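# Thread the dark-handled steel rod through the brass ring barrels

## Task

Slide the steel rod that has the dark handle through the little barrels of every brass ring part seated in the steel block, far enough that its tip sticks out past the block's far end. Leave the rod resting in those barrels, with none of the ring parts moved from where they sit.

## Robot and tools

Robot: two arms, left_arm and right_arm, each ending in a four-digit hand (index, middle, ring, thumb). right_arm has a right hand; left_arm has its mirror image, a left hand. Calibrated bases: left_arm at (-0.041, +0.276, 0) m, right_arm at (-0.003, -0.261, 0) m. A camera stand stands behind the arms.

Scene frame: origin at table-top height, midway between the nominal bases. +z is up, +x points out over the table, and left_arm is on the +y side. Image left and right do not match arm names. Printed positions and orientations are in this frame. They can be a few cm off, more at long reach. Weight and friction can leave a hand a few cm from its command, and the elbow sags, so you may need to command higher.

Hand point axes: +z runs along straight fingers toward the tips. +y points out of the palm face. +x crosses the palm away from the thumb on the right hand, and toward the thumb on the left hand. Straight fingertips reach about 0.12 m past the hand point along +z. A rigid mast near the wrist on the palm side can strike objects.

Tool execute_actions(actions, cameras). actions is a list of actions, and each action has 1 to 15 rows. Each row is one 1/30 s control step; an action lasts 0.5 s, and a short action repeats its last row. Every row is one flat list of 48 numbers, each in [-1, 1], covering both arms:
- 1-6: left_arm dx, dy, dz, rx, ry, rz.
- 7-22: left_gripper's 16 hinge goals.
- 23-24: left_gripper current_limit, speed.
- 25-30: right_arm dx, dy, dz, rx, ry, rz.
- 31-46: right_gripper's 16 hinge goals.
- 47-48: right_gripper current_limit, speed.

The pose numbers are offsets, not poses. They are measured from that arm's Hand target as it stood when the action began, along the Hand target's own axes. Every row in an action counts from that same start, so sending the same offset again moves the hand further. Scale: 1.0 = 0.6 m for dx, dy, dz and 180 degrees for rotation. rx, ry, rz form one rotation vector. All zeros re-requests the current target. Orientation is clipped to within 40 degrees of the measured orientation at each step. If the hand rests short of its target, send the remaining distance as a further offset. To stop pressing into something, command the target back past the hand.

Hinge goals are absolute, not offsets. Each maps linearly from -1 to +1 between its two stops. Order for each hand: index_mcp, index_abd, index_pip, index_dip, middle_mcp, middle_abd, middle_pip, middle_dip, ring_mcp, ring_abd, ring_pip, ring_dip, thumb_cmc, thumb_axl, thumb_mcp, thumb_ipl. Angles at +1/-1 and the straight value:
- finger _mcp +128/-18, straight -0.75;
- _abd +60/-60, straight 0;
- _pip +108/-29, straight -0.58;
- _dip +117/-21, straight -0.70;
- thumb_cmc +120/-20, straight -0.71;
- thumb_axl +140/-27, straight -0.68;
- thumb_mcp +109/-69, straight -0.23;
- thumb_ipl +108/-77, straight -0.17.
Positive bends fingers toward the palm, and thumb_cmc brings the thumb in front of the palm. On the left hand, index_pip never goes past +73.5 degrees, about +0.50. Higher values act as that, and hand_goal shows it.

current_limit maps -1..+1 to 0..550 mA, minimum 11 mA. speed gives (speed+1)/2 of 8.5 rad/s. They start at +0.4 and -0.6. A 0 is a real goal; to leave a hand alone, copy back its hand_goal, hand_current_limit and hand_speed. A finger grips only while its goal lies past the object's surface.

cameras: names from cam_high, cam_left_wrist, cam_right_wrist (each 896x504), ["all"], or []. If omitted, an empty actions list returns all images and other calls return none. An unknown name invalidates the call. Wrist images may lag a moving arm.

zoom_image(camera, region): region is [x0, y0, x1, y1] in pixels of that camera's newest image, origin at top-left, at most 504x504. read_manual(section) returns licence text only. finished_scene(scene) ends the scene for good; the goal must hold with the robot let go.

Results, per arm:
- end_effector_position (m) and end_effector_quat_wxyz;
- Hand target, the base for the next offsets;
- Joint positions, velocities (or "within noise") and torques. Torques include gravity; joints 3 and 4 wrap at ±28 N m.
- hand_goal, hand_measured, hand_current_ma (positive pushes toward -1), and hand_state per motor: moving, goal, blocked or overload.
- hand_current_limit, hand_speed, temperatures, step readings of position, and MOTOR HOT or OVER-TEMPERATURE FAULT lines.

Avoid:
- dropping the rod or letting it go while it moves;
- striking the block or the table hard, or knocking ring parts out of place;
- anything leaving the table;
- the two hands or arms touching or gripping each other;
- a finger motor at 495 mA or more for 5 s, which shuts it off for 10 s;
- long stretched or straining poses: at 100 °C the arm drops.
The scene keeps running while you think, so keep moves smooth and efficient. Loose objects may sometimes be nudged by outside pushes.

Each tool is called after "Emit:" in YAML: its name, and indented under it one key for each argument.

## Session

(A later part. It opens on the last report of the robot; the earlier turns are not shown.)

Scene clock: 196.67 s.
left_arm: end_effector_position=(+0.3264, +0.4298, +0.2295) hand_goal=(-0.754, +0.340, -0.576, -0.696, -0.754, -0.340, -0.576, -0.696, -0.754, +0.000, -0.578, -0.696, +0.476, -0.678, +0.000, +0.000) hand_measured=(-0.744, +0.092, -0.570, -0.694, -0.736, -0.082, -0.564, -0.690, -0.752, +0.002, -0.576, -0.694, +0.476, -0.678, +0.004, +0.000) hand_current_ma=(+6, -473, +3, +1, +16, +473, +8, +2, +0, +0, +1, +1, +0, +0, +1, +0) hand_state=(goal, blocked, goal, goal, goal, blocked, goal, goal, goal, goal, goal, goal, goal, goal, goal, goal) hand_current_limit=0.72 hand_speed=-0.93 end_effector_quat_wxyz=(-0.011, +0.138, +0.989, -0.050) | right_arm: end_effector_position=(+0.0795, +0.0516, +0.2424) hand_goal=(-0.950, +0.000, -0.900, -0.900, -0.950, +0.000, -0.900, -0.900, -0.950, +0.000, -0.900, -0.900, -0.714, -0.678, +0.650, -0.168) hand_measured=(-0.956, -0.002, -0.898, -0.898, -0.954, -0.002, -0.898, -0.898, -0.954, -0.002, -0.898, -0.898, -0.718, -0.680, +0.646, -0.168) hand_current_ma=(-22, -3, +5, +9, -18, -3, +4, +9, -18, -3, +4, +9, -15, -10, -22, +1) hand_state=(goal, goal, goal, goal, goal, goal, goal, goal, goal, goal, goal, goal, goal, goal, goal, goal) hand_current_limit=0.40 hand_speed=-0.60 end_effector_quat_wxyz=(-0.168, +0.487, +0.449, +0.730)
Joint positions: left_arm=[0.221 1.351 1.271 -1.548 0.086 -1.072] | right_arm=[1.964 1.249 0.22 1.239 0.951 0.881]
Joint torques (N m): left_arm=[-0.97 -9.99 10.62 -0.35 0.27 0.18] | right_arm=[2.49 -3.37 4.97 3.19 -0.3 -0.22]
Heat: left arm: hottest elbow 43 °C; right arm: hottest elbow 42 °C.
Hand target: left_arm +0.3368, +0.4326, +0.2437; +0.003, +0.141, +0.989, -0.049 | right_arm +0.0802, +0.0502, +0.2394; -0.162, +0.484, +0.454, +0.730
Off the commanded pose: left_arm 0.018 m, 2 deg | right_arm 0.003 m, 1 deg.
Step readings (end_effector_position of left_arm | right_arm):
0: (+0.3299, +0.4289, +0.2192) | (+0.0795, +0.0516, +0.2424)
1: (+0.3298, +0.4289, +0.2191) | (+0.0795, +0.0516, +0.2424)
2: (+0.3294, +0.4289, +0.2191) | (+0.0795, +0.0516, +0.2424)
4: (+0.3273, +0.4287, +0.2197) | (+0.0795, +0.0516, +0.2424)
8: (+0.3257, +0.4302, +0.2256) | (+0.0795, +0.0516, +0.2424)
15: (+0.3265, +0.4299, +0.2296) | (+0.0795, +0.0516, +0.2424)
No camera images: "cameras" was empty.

Emit:
execute_actions:
  actions:
    - [[0.0002,0.001,0.0109,0,0,0,-0.754,0.34,-0.576,-0.696,-0.754,-0.34,-0.576,-0.696,-0.754,0,-0.577,-0.696,0.477,-0.678,0,0,0.72,-0.93,0,0,0,0,0,0,-0.95,0,-0.9,-0.9,-0.95,0,-0.9,-0.9,-0.95,0,-0.9,-0.9,-0.714,-0.678,0.65,-0.168,0.4,-0.6],[0.0005,0.0021,0.0218,0,0,0,-0.754,0.34,-0.576,-0.696,-0.754,-0.34,-0.576,-0.696,-0.754,0,-0.577,-0.696,0.477,-0.678,0,0,0.72,-0.93,0,0,0,0,0,0,-0.95,0,-0.9,-0.9,-0.95,0,-0.9,-0.9,-0.95,0,-0.9,-0.9,-0.714,-0.678,0.65,-0.168,0.4,-0.6],[0.0009,0.0042,0.0435,0,0,0,-0.754,0.34,-0.576,-0.696,-0.754,-0.34,-0.576,-0.696,-0.754,0,-0.577,-0.696,0.477,-0.678,0,0,0.72,-0.93,0,0,0,0,0,0,-0.95,0,-0.9,-0.9,-0.95,0,-0.9,-0.9,-0.95,0,-0.9,-0.9,-0.714,-0.678,0.65,-0.168,0.4,-0.6]]
  cameras: ["cam_right_wrist", "cam_high", "cam_left_wrist"]

Emit:
zoom_image:
  camera: "cam_right_wrist"
  region: [580, 86, 650, 136]

Emit:
zoom_image:
  camera: "cam_right_wrist"
  region: [505, 55, 575, 105]

Emit:
zoom_image:
  camera: "cam_left_wrist"
  region: [620, 206, 662, 242]

Emit:
zoom_image:
  camera: "cam_high"
  region: [544, 229, 572, 245]

Emit:
zoom_image:
  camera: "cam_high"
  region: [570, 243, 598, 259]

Scene clock: 198.17 s.
left_arm: end_effector_position=(+0.3350, +0.4307, +0.2237) hand_goal=(-0.754, +0.340, -0.576, -0.696, -0.754, -0.340, -0.576, -0.696, -0.754, +0.000, -0.578, -0.696, +0.476, -0.678, +0.000, +0.000) hand_measured=(-0.748, +0.092, -0.574, -0.694, -0.744, -0.082, -0.570, -0.692, -0.752, +0.002, -0.576, -0.694, +0.476, -0.678, +0.004, +0.000) hand_current_ma=(+2, -473, +1, +1, +6, +473, +3, +2, +0, +0, +1, +1, +0, +0, +1, +0) hand_state=(goal, blocked, goal, goal, goal, blocked, goal, goal, goal, goal, goal, goal, goal, goal, goal, goal) hand_current_limit=0.72 hand_speed=-0.93 end_effector_quat_wxyz=(+0.006, +0.139, +0.989, -0.046) | right_arm: end_effector_position=(+0.0795, +0.0516, +0.2424) hand_goal=(-0.950, +0.000, -0.900, -0.900, -0.950, +0.000, -0.900, -0.900, -0.950, +0.000, -0.900, -0.900, -0.714, -0.678, +0.650, -0.168) hand_measured=(-0.956, -0.002, -0.898, -0.898, -0.954, -0.002, -0.898, -0.898, -0.954, -0.002, -0.898, -0.898, -0.718, -0.680, +0.646, -0.168) hand_current_ma=(-22, -3, +5, +9, -18, -3, +4, +9, -18, -3, +4, +9, -15, -10, -22, +1) hand_state=(goal, goal, goal, goal, goal, goal, goal, goal, goal, goal, goal, goal, goal, goal, goal, goal) hand_current_limit=0.40 hand_speed=-0.60 end_effector_quat_wxyz=(-0.168, +0.487, +0.449, +0.730)
Joint positions: left_arm=[0.221 1.351 1.256 -1.497 0.091 -1.071] | right_arm=[1.964 1.249 0.22 1.239 0.951 0.881]
Joint torques (N m): left_arm=[-1.08 -8.88 7.17 0.66 0.02 0.19] | right_arm=[2.73 -4.78 4.9 2.92 -0.35 -0.23]
Heat: left arm: hottest elbow 44 °C; right arm: hottest elbow 42 °C.
Hand target: left_arm +0.3367, +0.4326, +0.2176; +0.003, +0.141, +0.989, -0.049 | right_arm +0.0802, +0.0502, +0.2394; -0.162, +0.484, +0.454, +0.730
Off the commanded pose: left_arm 0.007 m, 1 deg | right_arm 0.003 m, 1 deg.
Step readings (end_effector_position of left_arm | right_arm):
0: (+0.3264, +0.4298, +0.2295) | (+0.0795, +0.0516, +0.2424)
1: (+0.3264, +0.4298, +0.2295) | (+0.0795, +0.0516, +0.2424)
2: (+0.3264, +0.4298, +0.2295) | (+0.0795, +0.0516, +0.2424)
4: (+0.3278, +0.4301, +0.2295) | (+0.0795, +0.0516, +0.2424)
8: (+0.3348, +0.4307, +0.2285) | (+0.0795, +0.0516, +0.2424)
15: (+0.3347, +0.4307, +0.2237) | (+0.0795, +0.0516, +0.2424)
camera_calibration:
cam_left_wrist: T_world_to_cam=[[0.588153, -0.808498, 0.0201869, 0.120824], [-0.527984, -0.364942, 0.766844, 0.110878], [-0.612625, -0.46168, -0.641516, 0.672592], [0, 0, 0, 1]] pos_world=[0.399525, 0.448672, 0.344013]
cam_right_wrist: T_world_to_cam=[[0.784606, -0.519714, -0.338068, 0.0750744], [-0.572374, -0.397616, -0.717139, 0.191055], [0.238286, 0.756174, -0.609443, 0.217458], [0, 0, 0, 1]] pos_world=[-0.00136617, -0.0494523, 0.294922]

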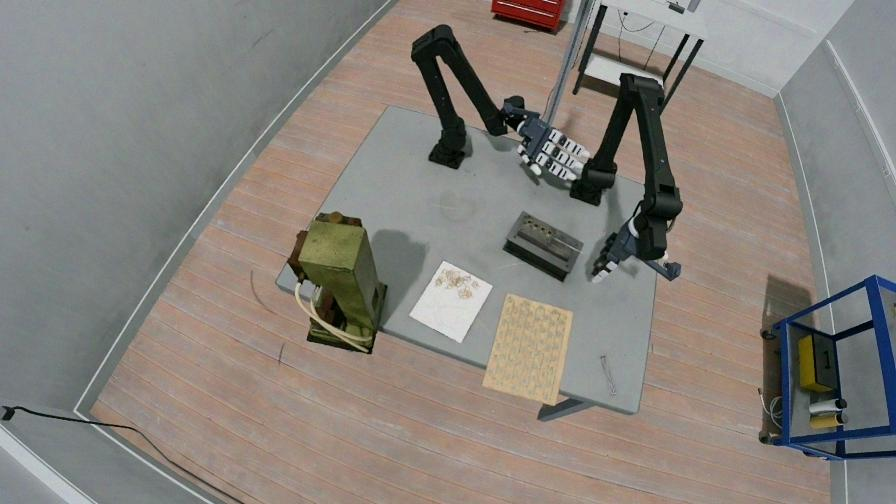

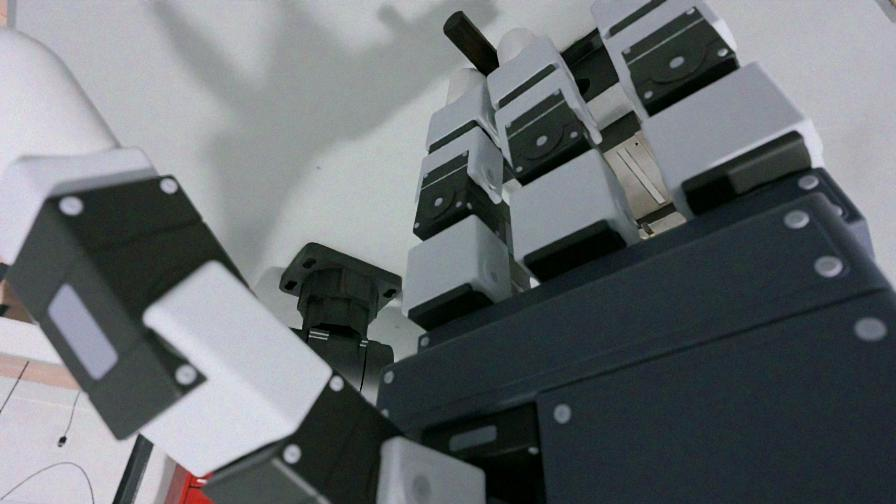

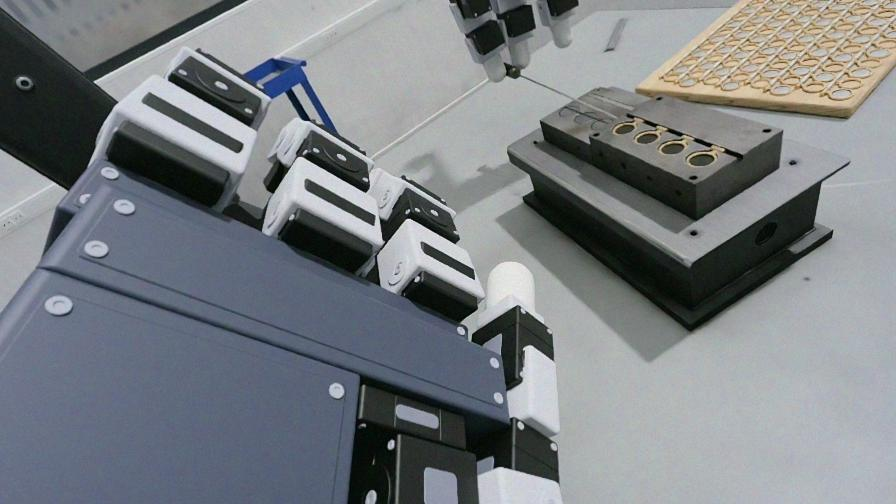

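Scaled by 7.200 from the camera's 896x504 image, which has a finer 1280x720 frame.

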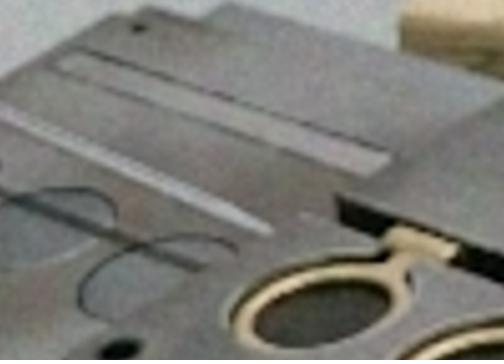

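Scaled by 7.200 from the camera's 896x504 image, which has a finer 1280x720 frame.

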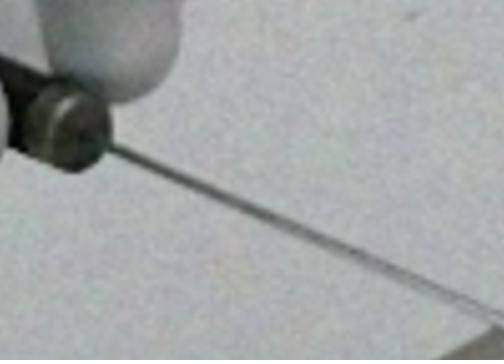

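Scaled by 12.000 from the camera's 896x504 image, which has a finer 1280x720 frame.

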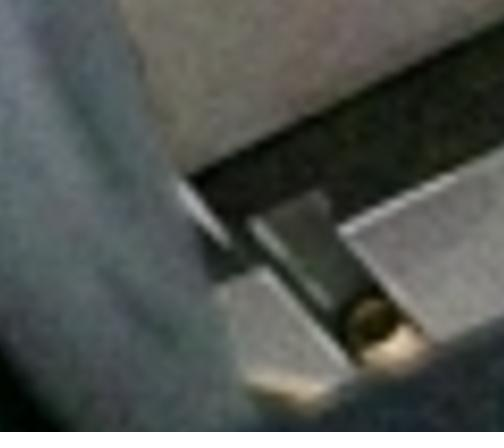

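Scaled by 18.000 from the camera's 896x504 image, which has a finer 1280x720 frame.

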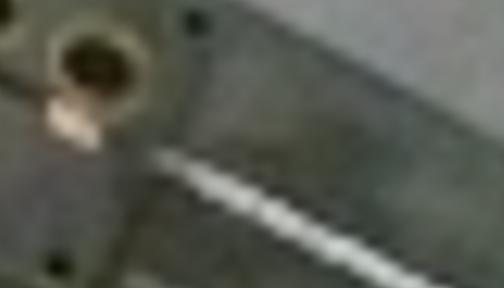

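Scaled by 18.000 from the camera's 896x504 image, which has a finer 1280x720 frame.

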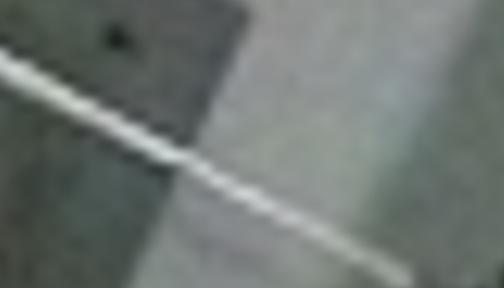

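Emit:
execute_actions:
  actions:
    - [[0.0002,0.0028,0.0027,0.0044,0,-0.0019,-0.754,0.34,-0.576,-0.696,-0.754,-0.34,-0.576,-0.696,-0.754,0,-0.577,-0.696,0.477,-0.678,0,0,0.72,-0.93,0,0,0,0,0,0,-0.95,0,-0.9,-0.9,-0.95,0,-0.9,-0.9,-0.95,0,-0.9,-0.9,-0.714,-0.678,0.65,-0.168,0.4,-0.6],[0.0003,0.0057,0.0053,0.0089,0,-0.0037,-0.754,0.34,-0.576,-0.696,-0.754,-0.34,-0.576,-0.696,-0.754,0,-0.577,-0.696,0.477,-0.678,0,0,0.72,-0.93,0,0,0,0,0,0,-0.95,0,-0.9,-0.9,-0.95,0,-0.9,-0.9,-0.95,0,-0.9,-0.9,-0.714,-0.678,0.65,-0.168,0.4,-0.6],[0.0005,0.0085,0.008,0.0133,0,-0.0056,-0.754,0.34,-0.576,-0.696,-0.754,-0.34,-0.576,-0.696,-0.754,0,-0.577,-0.696,0.477,-0.678,0,0,0.72,-0.93,0,0,0,0,0,0,-0.95,0,-0.9,-0.9,-0.95,0,-0.9,-0.9,-0.95,0,-0.9,-0.9,-0.714,-0.678,0.65,-0.168,0.4,-0.6]]
  cameras: ["cam_right_wrist", "cam_high", "cam_left_wrist"]

Emit:
zoom_image:
  camera: "cam_right_wrist"
  region: [580, 86, 650, 136]

Emit:
zoom_image:
  camera: "cam_right_wrist"
  region: [505, 55, 575, 105]

Emit:
zoom_image:
  camera: "cam_left_wrist"
  region: [620, 206, 662, 242]

Emit:
zoom_image:
  camera: "cam_high"
  region: [544, 229, 572, 245]

Emit:
zoom_image:
  camera: "cam_high"
  region: [570, 243, 598, 259]

Scene clock: 201.13 s.
left_arm: end_effector_position=(+0.3351, +0.4350, +0.2138) hand_goal=(-0.754, +0.340, -0.576, -0.696, -0.754, -0.340, -0.576, -0.696, -0.754, +0.000, -0.578, -0.696, +0.476, -0.678, +0.000, +0.000) hand_measured=(-0.746, +0.092, -0.572, -0.694, -0.744, -0.082, -0.570, -0.692, -0.752, +0.002, -0.576, -0.694, +0.476, -0.678, +0.004, +0.000) hand_current_ma=(+4, -473, +1, +1, +7, +473, +3, +2, +0, +0, +1, +1, +0, +0, +1, +0) hand_state=(goal, blocked, goal, goal, goal, blocked, goal, goal, goal, goal, goal, goal, goal, goal, goal, goal) hand_current_limit=0.72 hand_speed=-0.93 end_effector_quat_wxyz=(+0.004, +0.131, +0.989, -0.066) | right_arm: end_effector_position=(+0.0795, +0.0516, +0.2424) hand_goal=(-0.950, +0.000, -0.900, -0.900, -0.950, +0.000, -0.900, -0.900, -0.950, +0.000, -0.900, -0.900, -0.714, -0.678, +0.650, -0.168) hand_measured=(-0.956, -0.002, -0.898, -0.898, -0.954, -0.002, -0.898, -0.898, -0.954, -0.002, -0.898, -0.898, -0.718, -0.680, +0.646, -0.168) hand_current_ma=(-22, -3, +5, +9, -18, -3, +4, +9, -18, -3, +4, +9, -15, -10, -22, +1) hand_state=(goal, goal, goal, goal, goal, goal, goal, goal, goal, goal, goal, goal, goal, goal, goal, goal) hand_current_limit=0.40 hand_speed=-0.60 end_effector_quat_wxyz=(-0.168, +0.487, +0.449, +0.730)
Joint positions: left_arm=[0.247 1.371 1.256 -1.497 0.125 -1.06] | right_arm=[1.964 1.249 0.22 1.239 0.951 0.881]
Joint torques (N m): left_arm=[-0.32 -8.88 8.35 -0.12 0.2 0.21] | right_arm=[1.44 -4.19 5.12 2.8 -0.29 -0.17]
Heat: left arm: hottest elbow 44 °C; right arm: hottest elbow 42 °C.
Hand target: left_arm +0.3379, +0.4372, +0.2122; +0.000, +0.133, +0.989, -0.070 | right_arm +0.0802, +0.0502, +0.2394; -0.162, +0.484, +0.454, +0.730
Off the commanded pose: left_arm 0.004 m, 1 deg | right_arm 0.003 m, 1 deg.
Step readings (end_effector_position of left_arm | right_arm):
0: (+0.3352, +0.4308, +0.2237) | (+0.0795, +0.0516, +0.2424)
1: (+0.3352, +0.4306, +0.2237) | (+0.0795, +0.0516, +0.2424)
2: (+0.3352, +0.4306, +0.2236) | (+0.0795, +0.0516, +0.2424)
4: (+0.3351, +0.4307, +0.2228) | (+0.0795, +0.0516, +0.2424)
8: (+0.3344, +0.4335, +0.2186) | (+0.0795, +0.0516, +0.2424)
15: (+0.3350, +0.4351, +0.2138) | (+0.0795, +0.0516, +0.2424)
camera_calibration:
cam_left_wrist: T_world_to_cam=[[0.601298, -0.797816, 0.0439295, 0.110241], [-0.514305, -0.344375, 0.785427, 0.102547], [-0.611498, -0.494869, -0.617393, 0.677194], [0, 0, 0, 1]] pos_world=[0.400556, 0.458389, 0.332708]
cam_right_wrist: T_world_to_cam=[[0.784606, -0.519714, -0.338068, 0.0750744], [-0.572374, -0.397616, -0.717139, 0.191055], [0.238286, 0.756174, -0.609443, 0.217458], [0, 0, 0, 1]] pos_world=[-0.00136617, -0.0494523, 0.294922]

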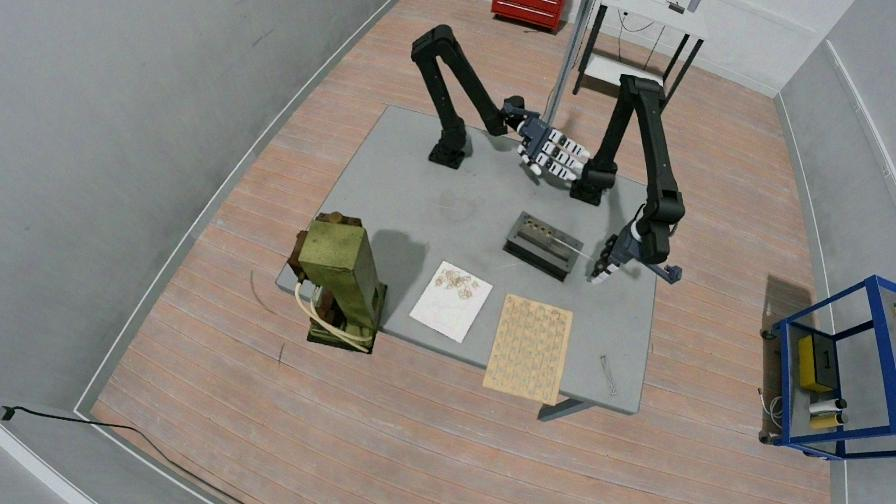

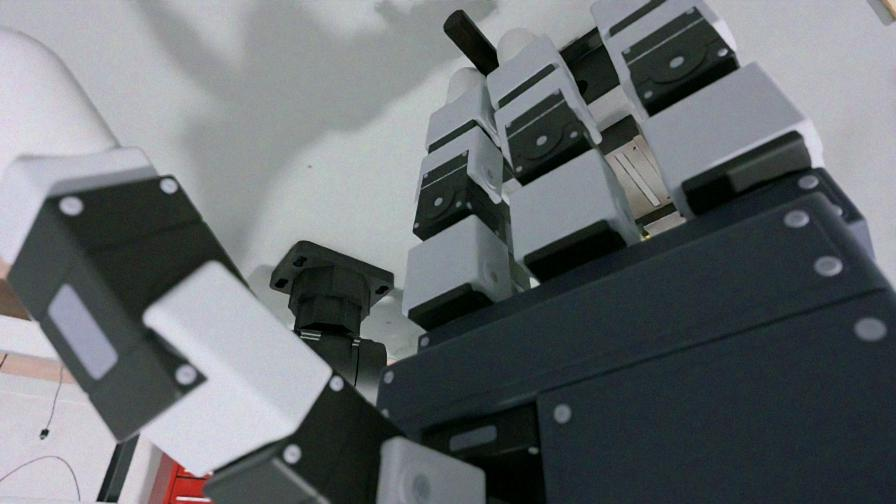

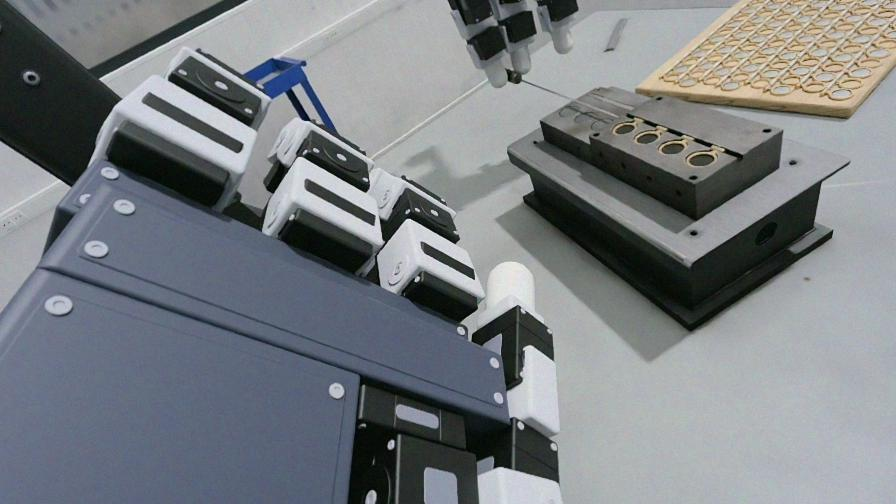

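Scaled by 7.200 from the camera's 896x504 image, which has a finer 1280x720 frame.

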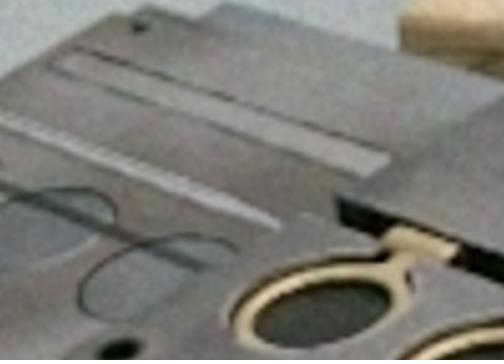

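Scaled by 7.200 from the camera's 896x504 image, which has a finer 1280x720 frame.

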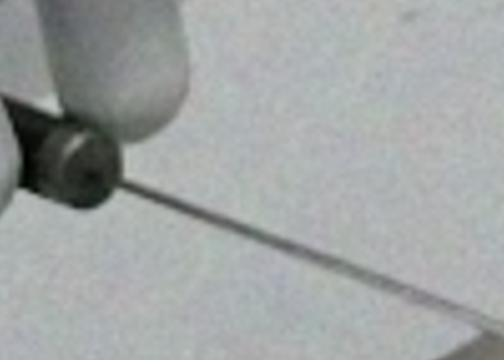

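Scaled by 12.000 from the camera's 896x504 image, which has a finer 1280x720 frame.

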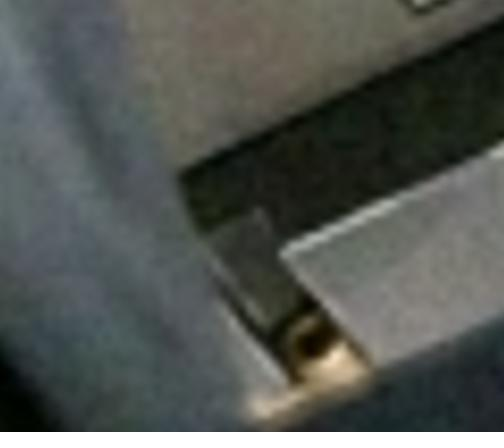

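Scaled by 18.000 from the camera's 896x504 image, which has a finer 1280x720 frame.

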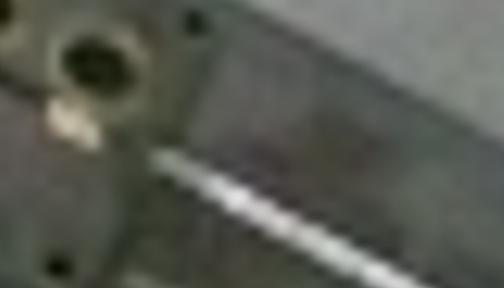

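Scaled by 18.000 from the camera's 896x504 image, which has a finer 1280x720 frame.

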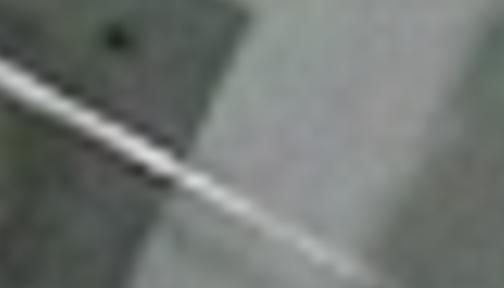

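Emit:
execute_actions:
  actions:
    - [[-0.0021,0.0006,0.0012,0,0,-0.0014,-0.754,0.34,-0.576,-0.696,-0.754,-0.34,-0.576,-0.696,-0.754,0,-0.577,-0.696,0.477,-0.678,0,0,0.72,-0.93,0,0,0,0,0,0,-0.95,0,-0.9,-0.9,-0.95,0,-0.9,-0.9,-0.95,0,-0.9,-0.9,-0.714,-0.678,0.65,-0.168,0.4,-0.6],[-0.0042,0.0012,0.0025,0,0,-0.0028,-0.754,0.34,-0.576,-0.696,-0.754,-0.34,-0.576,-0.696,-0.754,0,-0.577,-0.696,0.477,-0.678,0,0,0.72,-0.93,0,0,0,0,0,0,-0.95,0,-0.9,-0.9,-0.95,0,-0.9,-0.9,-0.95,0,-0.9,-0.9,-0.714,-0.678,0.65,-0.168,0.4,-0.6]]
  cameras: ["cam_right_wrist", "cam_high", "cam_left_wrist"]

Emit:
zoom_image:
  camera: "cam_right_wrist"
  region: [580, 86, 650, 136]

Emit:
zoom_image:
  camera: "cam_right_wrist"
  region: [505, 55, 575, 105]

Emit:
zoom_image:
  camera: "cam_left_wrist"
  region: [620, 206, 662, 242]

Emit:
zoom_image:
  camera: "cam_high"
  region: [544, 229, 572, 245]

Emit:
zoom_image:
  camera: "cam_high"
  region: [570, 243, 598, 259]

Scene clock: 203.70 s.
left_arm: end_effector_position=(+0.3356, +0.4351, +0.2113) hand_goal=(-0.754, +0.340, -0.576, -0.696, -0.754, -0.340, -0.576, -0.696, -0.754, +0.000, -0.578, -0.696, +0.476, -0.678, +0.000, +0.000) hand_measured=(-0.746, +0.092, -0.572, -0.694, -0.744, -0.082, -0.570, -0.692, -0.752, +0.002, -0.576, -0.694, +0.476, -0.678, +0.004, +0.000) hand_current_ma=(+4, -473, +1, +1, +7, +473, +3, +2, +0, +0, +1, +1, +0, +0, +1, +0) hand_state=(goal, blocked, goal, goal, goal, blocked, goal, goal, goal, goal, goal, goal, goal, goal, goal, goal) hand_current_limit=0.72 hand_speed=-0.93 end_effector_quat_wxyz=(+0.001, +0.131, +0.989, -0.067) | right_arm: end_effector_position=(+0.0795, +0.0516, +0.2424) hand_goal=(-0.950, +0.000, -0.900, -0.900, -0.950, +0.000, -0.900, -0.900, -0.950, +0.000, -0.900, -0.900, -0.714, -0.678, +0.650, -0.168) hand_measured=(-0.956, -0.002, -0.898, -0.898, -0.954, -0.002, -0.898, -0.898, -0.954, -0.002, -0.898, -0.898, -0.718, -0.680, +0.646, -0.168) hand_current_ma=(-22, -3, +5, +9, -18, -3, +4, +9, -18, -3, +4, +9, -15, -10, -22, +1) hand_state=(goal, goal, goal, goal, goal, goal, goal, goal, goal, goal, goal, goal, goal, goal, goal, goal) hand_current_limit=0.40 hand_speed=-0.60 end_effector_quat_wxyz=(-0.168, +0.487, +0.449, +0.730)
Joint positions: left_arm=[0.247 1.377 1.256 -1.497 0.125 -1.06] | right_arm=[1.964 1.249 0.22 1.239 0.951 0.881]
Joint torques (N m): left_arm=[-0.97 -9.23 8.62 -0.08 0.18 0.07] | right_arm=[2.49 -3.78 5.11 2.89 -0.35 -0.2]
Heat: left arm: hottest elbow 44 °C; right arm: hottest elbow 42 °C.
Hand target: left_arm +0.3404, +0.4370, +0.2108; +0.000, +0.128, +0.989, -0.070 | right_arm +0.0802, +0.0502, +0.2394; -0.162, +0.484, +0.454, +0.730
Off the commanded pose: left_arm 0.005 m, 0 deg | right_arm 0.003 m, 1 deg.
Step readings (end_effector_position of left_arm | right_arm):
0: (+0.3351, +0.4350, +0.2138) | (+0.0795, +0.0516, +0.2424)
1: (+0.3351, +0.4350, +0.2138) | (+0.0795, +0.0516, +0.2424)
2: (+0.3351, +0.4350, +0.2138) | (+0.0795, +0.0516, +0.2424)
4: (+0.3352, +0.4350, +0.2137) | (+0.0795, +0.0516, +0.2424)
8: (+0.3354, +0.4351, +0.2125) | (+0.0795, +0.0516, +0.2424)
15: (+0.3356, +0.4351, +0.2113) | (+0.0795, +0.0516, +0.2424)
camera_calibration:
cam_left_wrist: T_world_to_cam=[[0.601523, -0.797779, 0.0414681, 0.110588], [-0.509348, -0.343023, 0.78924, 0.101769], [-0.615414, -0.495868, -0.612683, 0.676715], [0, 0, 0, 1]] pos_world=[0.401775, 0.458694, 0.329706]
cam_right_wrist: T_world_to_cam=[[0.784606, -0.519714, -0.338068, 0.0750744], [-0.572374, -0.397616, -0.717139, 0.191055], [0.238286, 0.756174, -0.609443, 0.217458], [0, 0, 0, 1]] pos_world=[-0.00136617, -0.0494523, 0.294922]

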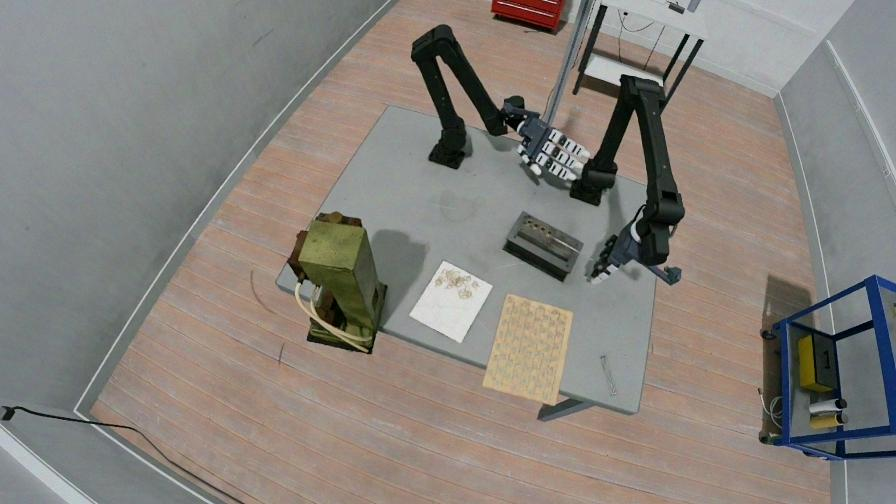

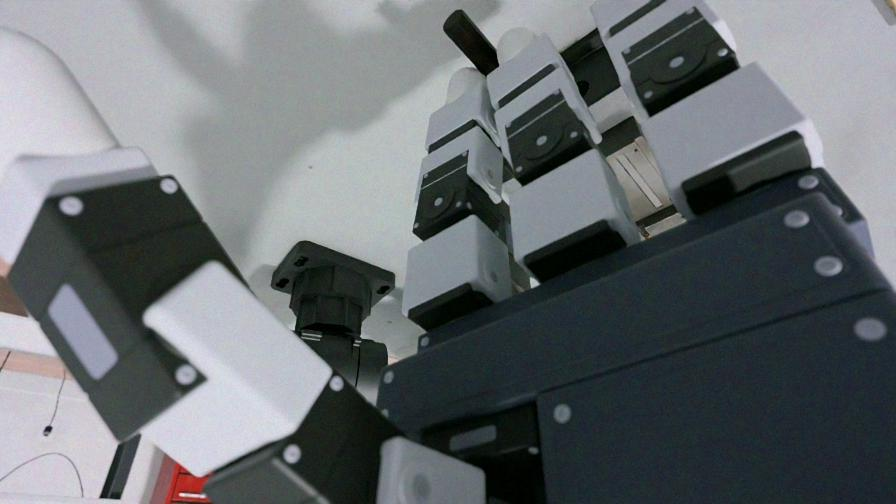

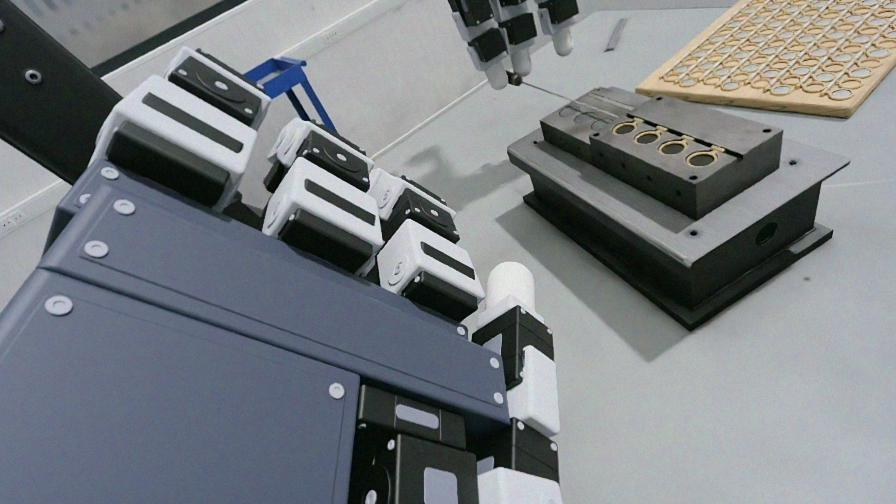

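Scaled by 7.200 from the camera's 896x504 image, which has a finer 1280x720 frame.

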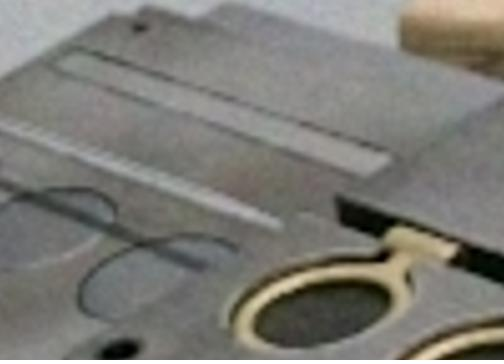

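Scaled by 7.200 from the camera's 896x504 image, which has a finer 1280x720 frame.

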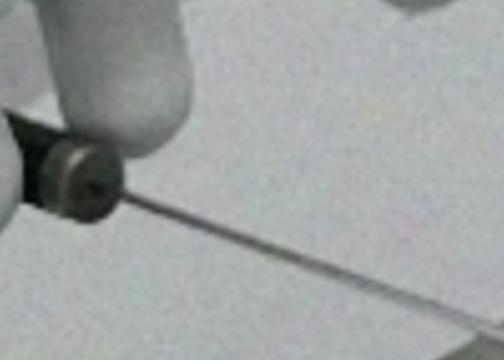

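Scaled by 12.000 from the camera's 896x504 image, which has a finer 1280x720 frame.

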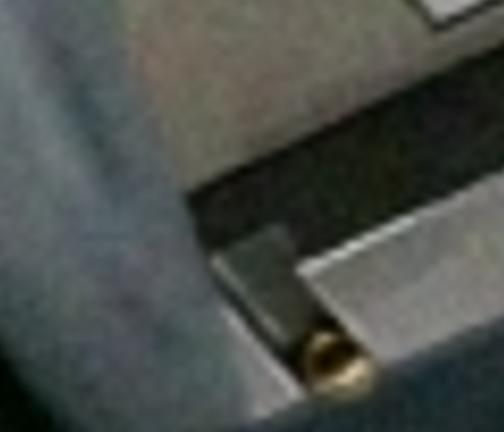

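Scaled by 18.000 from the camera's 896x504 image, which has a finer 1280x720 frame.

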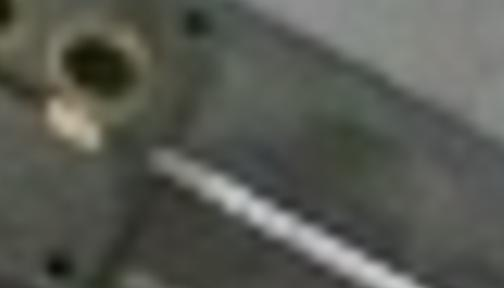

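Scaled by 18.000 from the camera's 896x504 image, which has a finer 1280x720 frame.

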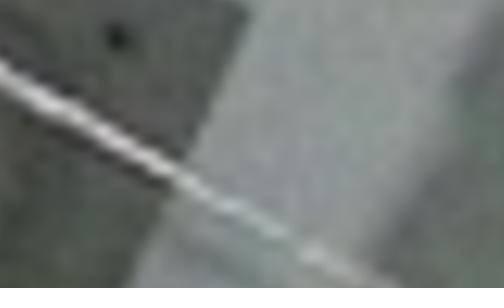

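Emit:
execute_actions:
  actions:
    - [[-0.0033,0.0009,0.0003,0,0,0,-0.754,0.34,-0.576,-0.696,-0.754,-0.34,-0.576,-0.696,-0.754,0,-0.577,-0.696,0.477,-0.678,0,0,0.72,-0.93,0,0,0,0,0,0,-0.95,0,-0.9,-0.9,-0.95,0,-0.9,-0.9,-0.95,0,-0.9,-0.9,-0.714,-0.678,0.65,-0.168,0.4,-0.6]]
  cameras: []

Scene clock: 205.40 s.
left_arm: end_effector_position=(+0.3360, +0.4352, +0.2094) hand_goal=(-0.754, +0.340, -0.576, -0.696, -0.754, -0.340, -0.576, -0.696, -0.754, +0.000, -0.578, -0.696, +0.476, -0.678, +0.000, +0.000) hand_measured=(-0.746, +0.092, -0.572, -0.694, -0.744, -0.082, -0.570, -0.692, -0.752, +0.002, -0.576, -0.694, +0.476, -0.678, +0.004, +0.000) hand_current_ma=(+4, -473, +1, +1, +7, +473, +3, +2, +0, +0, +1, +1, +0, +0, +1, +0) hand_state=(goal, blocked, goal, goal, goal, blocked, goal, goal, goal, goal, goal, goal, goal, goal, goal, goal) hand_current_limit=0.72 hand_speed=-0.93 end_effector_quat_wxyz=(-0.001, +0.130, +0.989, -0.068) | right_arm: end_effector_position=(+0.0795, +0.0516, +0.2424) hand_goal=(-0.950, +0.000, -0.900, -0.900, -0.950, +0.000, -0.900, -0.900, -0.950, +0.000, -0.900, -0.900, -0.714, -0.678, +0.650, -0.168) hand_measured=(-0.956, -0.002, -0.898, -0.898, -0.954, -0.002, -0.898, -0.898, -0.954, -0.002, -0.898, -0.898, -0.718, -0.680, +0.646, -0.168) hand_current_ma=(-22, -3, +5, +9, -18, -3, +4, +9, -18, -3, +4, +9, -15, -10, -22, +1) hand_state=(goal, goal, goal, goal, goal, goal, goal, goal, goal, goal, goal, goal, goal, goal, goal, goal) hand_current_limit=0.40 hand_speed=-0.60 end_effector_quat_wxyz=(-0.168, +0.487, +0.449, +0.730)
Joint positions: left_arm=[0.247 1.382 1.256 -1.497 0.125 -1.06] | right_arm=[1.964 1.249 0.22 1.239 0.951 0.881]
Joint torques (N m): left_arm=[-0.73 -8.82 9.01 0.09 0.24 0.04] | right_arm=[2.2 -4.72 5.01 2.97 -0.36 -0.13]
Heat: left arm: hottest elbow 44 °C; right arm: hottest elbow 42 °C.
Hand target: left_arm +0.3425, +0.4370, +0.2105; -0.001, +0.128, +0.989, -0.070 | right_arm +0.0802, +0.0502, +0.2394; -0.162, +0.484, +0.454, +0.730
Off the commanded pose: left_arm 0.007 m, 0 deg | right_arm 0.003 m, 1 deg.
Step readings (end_effector_position of left_arm | right_arm):
0: (+0.3356, +0.4351, +0.2113) | (+0.0795, +0.0516, +0.2424)
1: (+0.3356, +0.4351, +0.2113) | (+0.0795, +0.0516, +0.2424)
2: (+0.3357, +0.4351, +0.2112) | (+0.0795, +0.0516, +0.2424)
4: (+0.3357, +0.4351, +0.2111) | (+0.0795, +0.0516, +0.2424)
8: (+0.3359, +0.4352, +0.2100) | (+0.0795, +0.0516, +0.2424)
15: (+0.3360, +0.4352, +0.2094) | (+0.0795, +0.0516, +0.2424)
No camera images: "cameras" was empty.

Emit:
execute_actions:
  actions:
    - [[0.0007,-0.0023,-0.0143,0,0,0,-0.754,0.34,-0.576,-0.696,-0.754,-0.34,-0.576,-0.696,-0.754,0,-0.577,-0.696,0.477,-0.678,0,0,0.72,-0.93,0,0,0,0,0,0,-0.95,0,-0.9,-0.9,-0.95,0,-0.9,-0.9,-0.95,0,-0.9,-0.9,-0.714,-0.678,0.65,-0.168,0.4,-0.6],[0.0014,-0.0045,-0.0286,0,0,0,-0.754,0.34,-0.576,-0.696,-0.754,-0.34,-0.576,-0.696,-0.754,0,-0.577,-0.696,0.477,-0.678,0,0,0.72,-0.93,0,0,0,0,0,0,-0.95,0,-0.9,-0.9,-0.95,0,-0.9,-0.9,-0.95,0,-0.9,-0.9,-0.714,-0.678,0.65,-0.168,0.4,-0.6],[0.0022,-0.0068,-0.0428,0,0,0,-0.754,0.34,-0.576,-0.696,-0.754,-0.34,-0.576,-0.696,-0.754,0,-0.577,-0.696,0.477,-0.678,0,0,0.72,-0.93,0,0,0,0,0,0,-0.95,0,-0.9,-0.9,-0.95,0,-0.9,-0.9,-0.95,0,-0.9,-0.9,-0.714,-0.678,0.65,-0.168,0.4,-0.6]]
    - [[0.0002,0.0015,0.0107,0,0,0,-0.754,0.34,-0.576,-0.696,-0.754,-0.34,-0.576,-0.696,-0.754,0,-0.577,-0.696,0.477,-0.678,0,0,0.72,-0.93,0,0,0,0,0,0,-0.95,0,-0.9,-0.9,-0.95,0,-0.9,-0.9,-0.95,0,-0.9,-0.9,-0.714,-0.678,0.65,-0.168,0.4,-0.6],[0.0003,0.003,0.0214,0,0,0,-0.754,0.34,-0.576,-0.696,-0.754,-0.34,-0.576,-0.696,-0.754,0,-0.577,-0.696,0.477,-0.678,0,0,0.72,-0.93,0,0,0,0,0,0,-0.95,0,-0.9,-0.9,-0.95,0,-0.9,-0.9,-0.95,0,-0.9,-0.9,-0.714,-0.678,0.65,-0.168,0.4,-0.6],[0.0007,0.006,0.0428,0,0,0,-0.754,0.34,-0.576,-0.696,-0.754,-0.34,-0.576,-0.696,-0.754,0,-0.577,-0.696,0.477,-0.678,0,0,0.72,-0.93,0,0,0,0,0,0,-0.95,0,-0.9,-0.9,-0.95,0,-0.9,-0.9,-0.95,0,-0.9,-0.9,-0.714,-0.678,0.65,-0.168,0.4,-0.6]]
  cameras: []

Scene clock: 208.77 s.
left_arm: end_effector_position=(+0.3395, +0.4356, +0.2175) hand_goal=(-0.754, +0.340, -0.576, -0.696, -0.754, -0.340, -0.576, -0.696, -0.754, +0.000, -0.578, -0.696, +0.476, -0.678, +0.000, +0.000) hand_measured=(-0.748, +0.092, -0.572, -0.694, -0.744, -0.082, -0.570, -0.692, -0.752, +0.002, -0.576, -0.694, +0.476, -0.678, +0.004, +0.000) hand_current_ma=(+3, -473, +1, +1, +6, +473, +3, +2, +0, +0, +1, +1, +0, +0, +1, +0) hand_state=(goal, blocked, goal, goal, goal, blocked, goal, goal, goal, goal, goal, goal, goal, goal, goal, goal) hand_current_limit=0.72 hand_speed=-0.93 end_effector_quat_wxyz=(+0.004, +0.131, +0.989, -0.067) | right_arm: end_effector_position=(+0.0795, +0.0516, +0.2424) hand_goal=(-0.950, +0.000, -0.900, -0.900, -0.950, +0.000, -0.900, -0.900, -0.950, +0.000, -0.900, -0.900, -0.714, -0.678, +0.650, -0.168) hand_measured=(-0.956, -0.002, -0.898, -0.898, -0.954, -0.002, -0.898, -0.898, -0.954, -0.002, -0.898, -0.898, -0.718, -0.680, +0.646, -0.168) hand_current_ma=(-22, -3, +5, +9, -18, -3, +4, +9, -18, -3, +4, +9, -15, -10, -22, +1) hand_state=(goal, goal, goal, goal, goal, goal, goal, goal, goal, goal, goal, goal, goal, goal, goal, goal) hand_current_limit=0.40 hand_speed=-0.60 end_effector_quat_wxyz=(-0.168, +0.487, +0.449, +0.730)
Joint positions: left_arm=[0.247 1.382 1.277 -1.508 0.127 -1.06] | right_arm=[1.964 1.249 0.22 1.239 0.951 0.881]
Joint torques (N m): left_arm=[-0.79 -9.93 7.16 0.34 0.11 0.05] | right_arm=[2.55 -4.37 5.14 2.95 -0.3 -0.17]
Heat: left arm: hottest elbow 44 °C; right arm: hottest elbow 41 °C.
Hand target: left_arm +0.3406, +0.4369, +0.2104; -0.001, +0.128, +0.989, -0.070 | right_arm +0.0802, +0.0502, +0.2394; -0.162, +0.484, +0.454, +0.730
Off the commanded pose: left_arm 0.007 m, 1 deg | right_arm 0.003 m, 1 deg.
Step readings (end_effector_position of left_arm | right_arm):
0: (+0.3360, +0.4352, +0.2094) | (+0.0795, +0.0516, +0.2424)
1: (+0.3360, +0.4352, +0.2094) | (+0.0795, +0.0516, +0.2424)
2: (+0.3357, +0.4351, +0.2094) | (+0.0795, +0.0516, +0.2424)
4: (+0.3334, +0.4346, +0.2100) | (+0.0795, +0.0516, +0.2424)
8: (+0.3309, +0.4344, +0.2172) | (+0.0795, +0.0516, +0.2424)
15: (+0.3314, +0.4341, +0.2228) | (+0.0795, +0.0516, +0.2424)
16: (+0.3313, +0.4341, +0.2228) | (+0.0795, +0.0516, +0.2424)
17: (+0.3313, +0.4341, +0.2228) | (+0.0795, +0.0516, +0.2424)
19: (+0.3329, +0.4345, +0.2228) | (+0.0795, +0.0516, +0.2424)
23: (+0.3391, +0.4355, +0.2220) | (+0.0795, +0.0516, +0.2424)
30: (+0.3392, +0.4356, +0.2176) | (+0.0795, +0.0516, +0.2424)
No camera images: "cameras" was empty.

Emit:
execute_actions:
  actions:
    - [[0.0001,0.0009,0.0066,0,0,0,-0.754,0.34,-0.576,-0.696,-0.754,-0.34,-0.576,-0.696,-0.754,0,-0.577,-0.696,0.477,-0.678,0,0,0.72,-0.93,0,0,0,0,0,0,-0.95,0,-0.9,-0.9,-0.95,0,-0.9,-0.9,-0.95,0,-0.9,-0.9,-0.714,-0.678,0.65,-0.168,0.4,-0.6]]
  cameras: ["cam_right_wrist", "cam_high", "cam_left_wrist"]

Emit:
zoom_image:
  camera: "cam_right_wrist"
  region: [580, 86, 650, 136]

Emit:
zoom_image:
  camera: "cam_right_wrist"
  region: [505, 55, 575, 105]

Emit:
zoom_image:
  camera: "cam_left_wrist"
  region: [620, 206, 662, 242]

Emit:
zoom_image:
  camera: "cam_high"
  region: [544, 229, 572, 245]

Emit:
zoom_image:
  camera: "cam_high"
  region: [570, 243, 598, 259]

Scene clock: 210.17 s.
left_arm: end_effector_position=(+0.3396, +0.4357, +0.2142) hand_goal=(-0.754, +0.340, -0.576, -0.696, -0.754, -0.340, -0.576, -0.696, -0.754, +0.000, -0.578, -0.696, +0.476, -0.678, +0.000, +0.000) hand_measured=(-0.748, +0.092, -0.572, -0.694, -0.744, -0.082, -0.570, -0.692, -0.752, +0.002, -0.576, -0.694, +0.476, -0.678, +0.004, +0.000) hand_current_ma=(+3, -473, +1, +1, +6, +473, +3, +2, +0, +0, +1, +1, +0, +0, +1, +0) hand_state=(goal, blocked, goal, goal, goal, blocked, goal, goal, goal, goal, goal, goal, goal, goal, goal, goal) hand_current_limit=0.72 hand_speed=-0.93 end_effector_quat_wxyz=(+0.005, +0.131, +0.989, -0.067) | right_arm: end_effector_position=(+0.0795, +0.0516, +0.2424) hand_goal=(-0.950, +0.000, -0.900, -0.900, -0.950, +0.000, -0.900, -0.900, -0.950, +0.000, -0.900, -0.900, -0.714, -0.678, +0.650, -0.168) hand_measured=(-0.956, -0.002, -0.898, -0.898, -0.954, -0.002, -0.898, -0.898, -0.954, -0.002, -0.898, -0.898, -0.718, -0.680, +0.646, -0.168) hand_current_ma=(-22, -3, +5, +9, -18, -3, +4, +9, -18, -3, +4, +9, -15, -10, -22, +1) hand_state=(goal, goal, goal, goal, goal, goal, goal, goal, goal, goal, goal, goal, goal, goal, goal, goal) hand_current_limit=0.40 hand_speed=-0.60 end_effector_quat_wxyz=(-0.168, +0.487, +0.449, +0.730)
Joint positions: left_arm=[0.247 1.382 1.268 -1.498 0.127 -1.06] | right_arm=[1.964 1.249 0.22 1.239 0.951 0.881]
Joint torques (N m): left_arm=[-0.85 -9.29 7.17 0.4 0.11 0.04] | right_arm=[2.32 -4.19 5.22 3.06 -0.29 -0.24]
Heat: left arm: hottest elbow 44 °C; right arm: hottest elbow 41 °C.
Hand target: left_arm +0.3407, +0.4369, +0.2066; -0.001, +0.128, +0.989, -0.070 | right_arm +0.0802, +0.0502, +0.2394; -0.162, +0.484, +0.454, +0.730
Off the commanded pose: left_arm 0.008 m, 1 deg | right_arm 0.003 m, 1 deg.
Step readings (end_effector_position of left_arm | right_arm):
0: (+0.3396, +0.4357, +0.2175) | (+0.0795, +0.0516, +0.2424)
1: (+0.3396, +0.4357, +0.2175) | (+0.0795, +0.0516, +0.2424)
2: (+0.3397, +0.4357, +0.2174) | (+0.0795, +0.0516, +0.2424)
4: (+0.3401, +0.4358, +0.2167) | (+0.0795, +0.0516, +0.2424)
8: (+0.3394, +0.4356, +0.2145) | (+0.0795, +0.0516, +0.2424)
15: (+0.3396, +0.4357, +0.2142) | (+0.0795, +0.0516, +0.2424)
camera_calibration:
cam_left_wrist: T_world_to_cam=[[0.601314, -0.797673, 0.0462445, 0.10754], [-0.515028, -0.342696, 0.785688, 0.104276], [-0.610875, -0.496262, -0.616892, 0.680849], [0, 0, 0, 1]] pos_world=[0.404953, 0.459396, 0.333109]
cam_right_wrist: T_world_to_cam=[[0.784606, -0.519714, -0.338068, 0.0750744], [-0.572374, -0.397616, -0.717139, 0.191055], [0.238286, 0.756174, -0.609443, 0.217458], [0, 0, 0, 1]] pos_world=[-0.00136617, -0.0494523, 0.294922]

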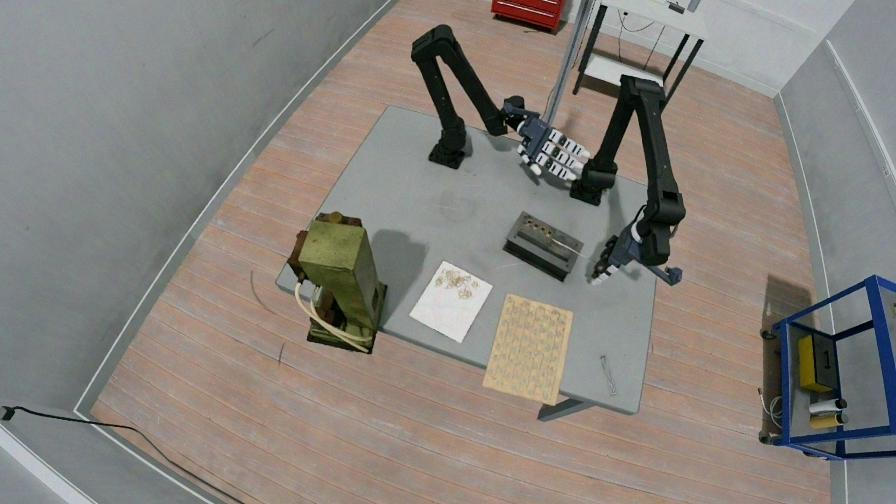

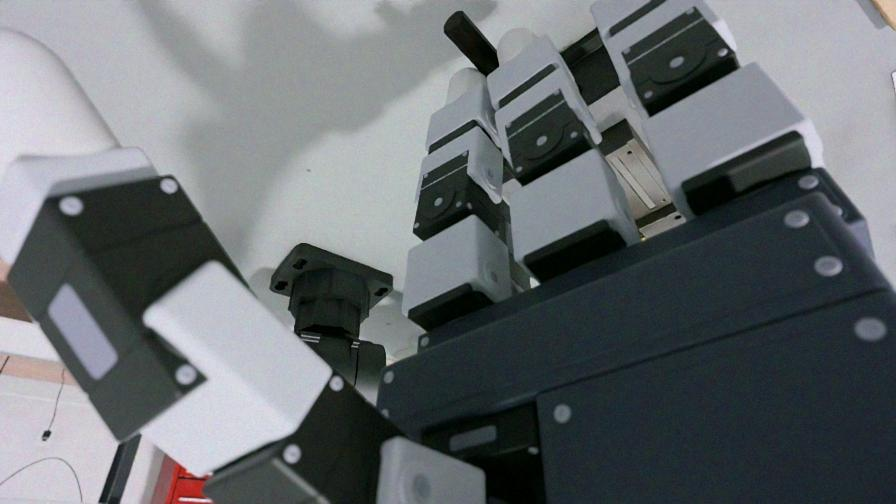

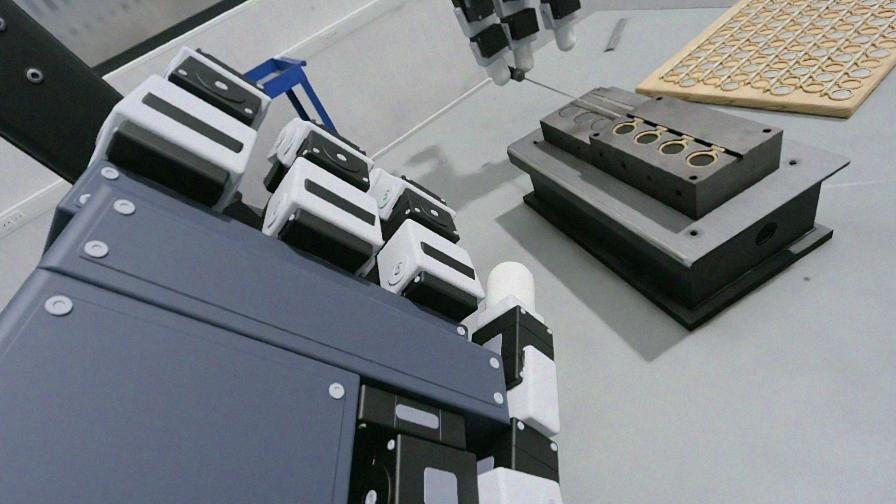

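Scaled by 7.200 from the camera's 896x504 image, which has a finer 1280x720 frame.

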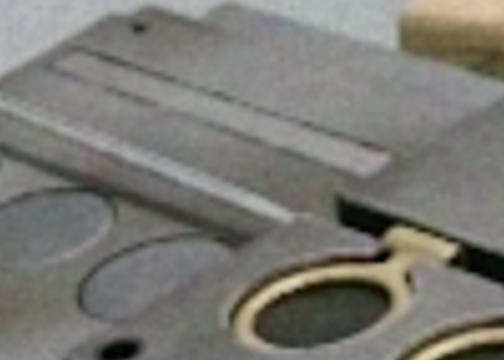

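Scaled by 7.200 from the camera's 896x504 image, which has a finer 1280x720 frame.

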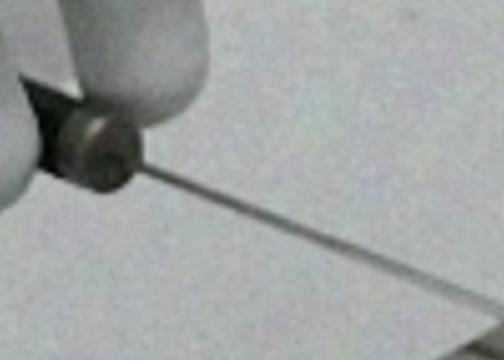

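Scaled by 12.000 from the camera's 896x504 image, which has a finer 1280x720 frame.

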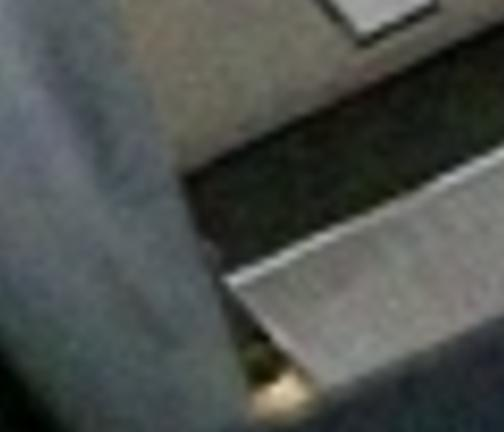

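Scaled by 18.000 from the camera's 896x504 image, which has a finer 1280x720 frame.

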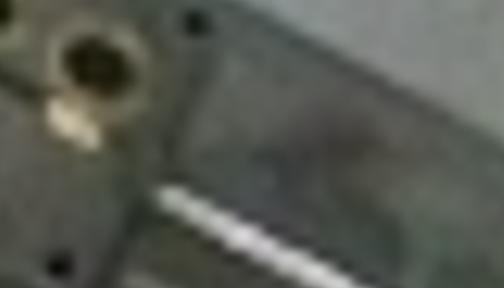

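Scaled by 18.000 from the camera's 896x504 image, which has a finer 1280x720 frame.

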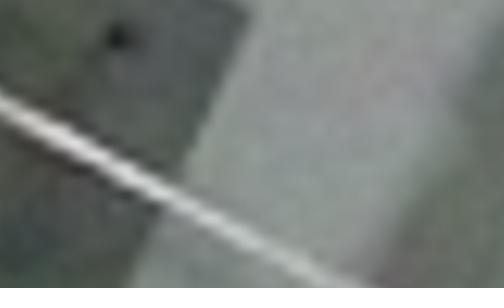

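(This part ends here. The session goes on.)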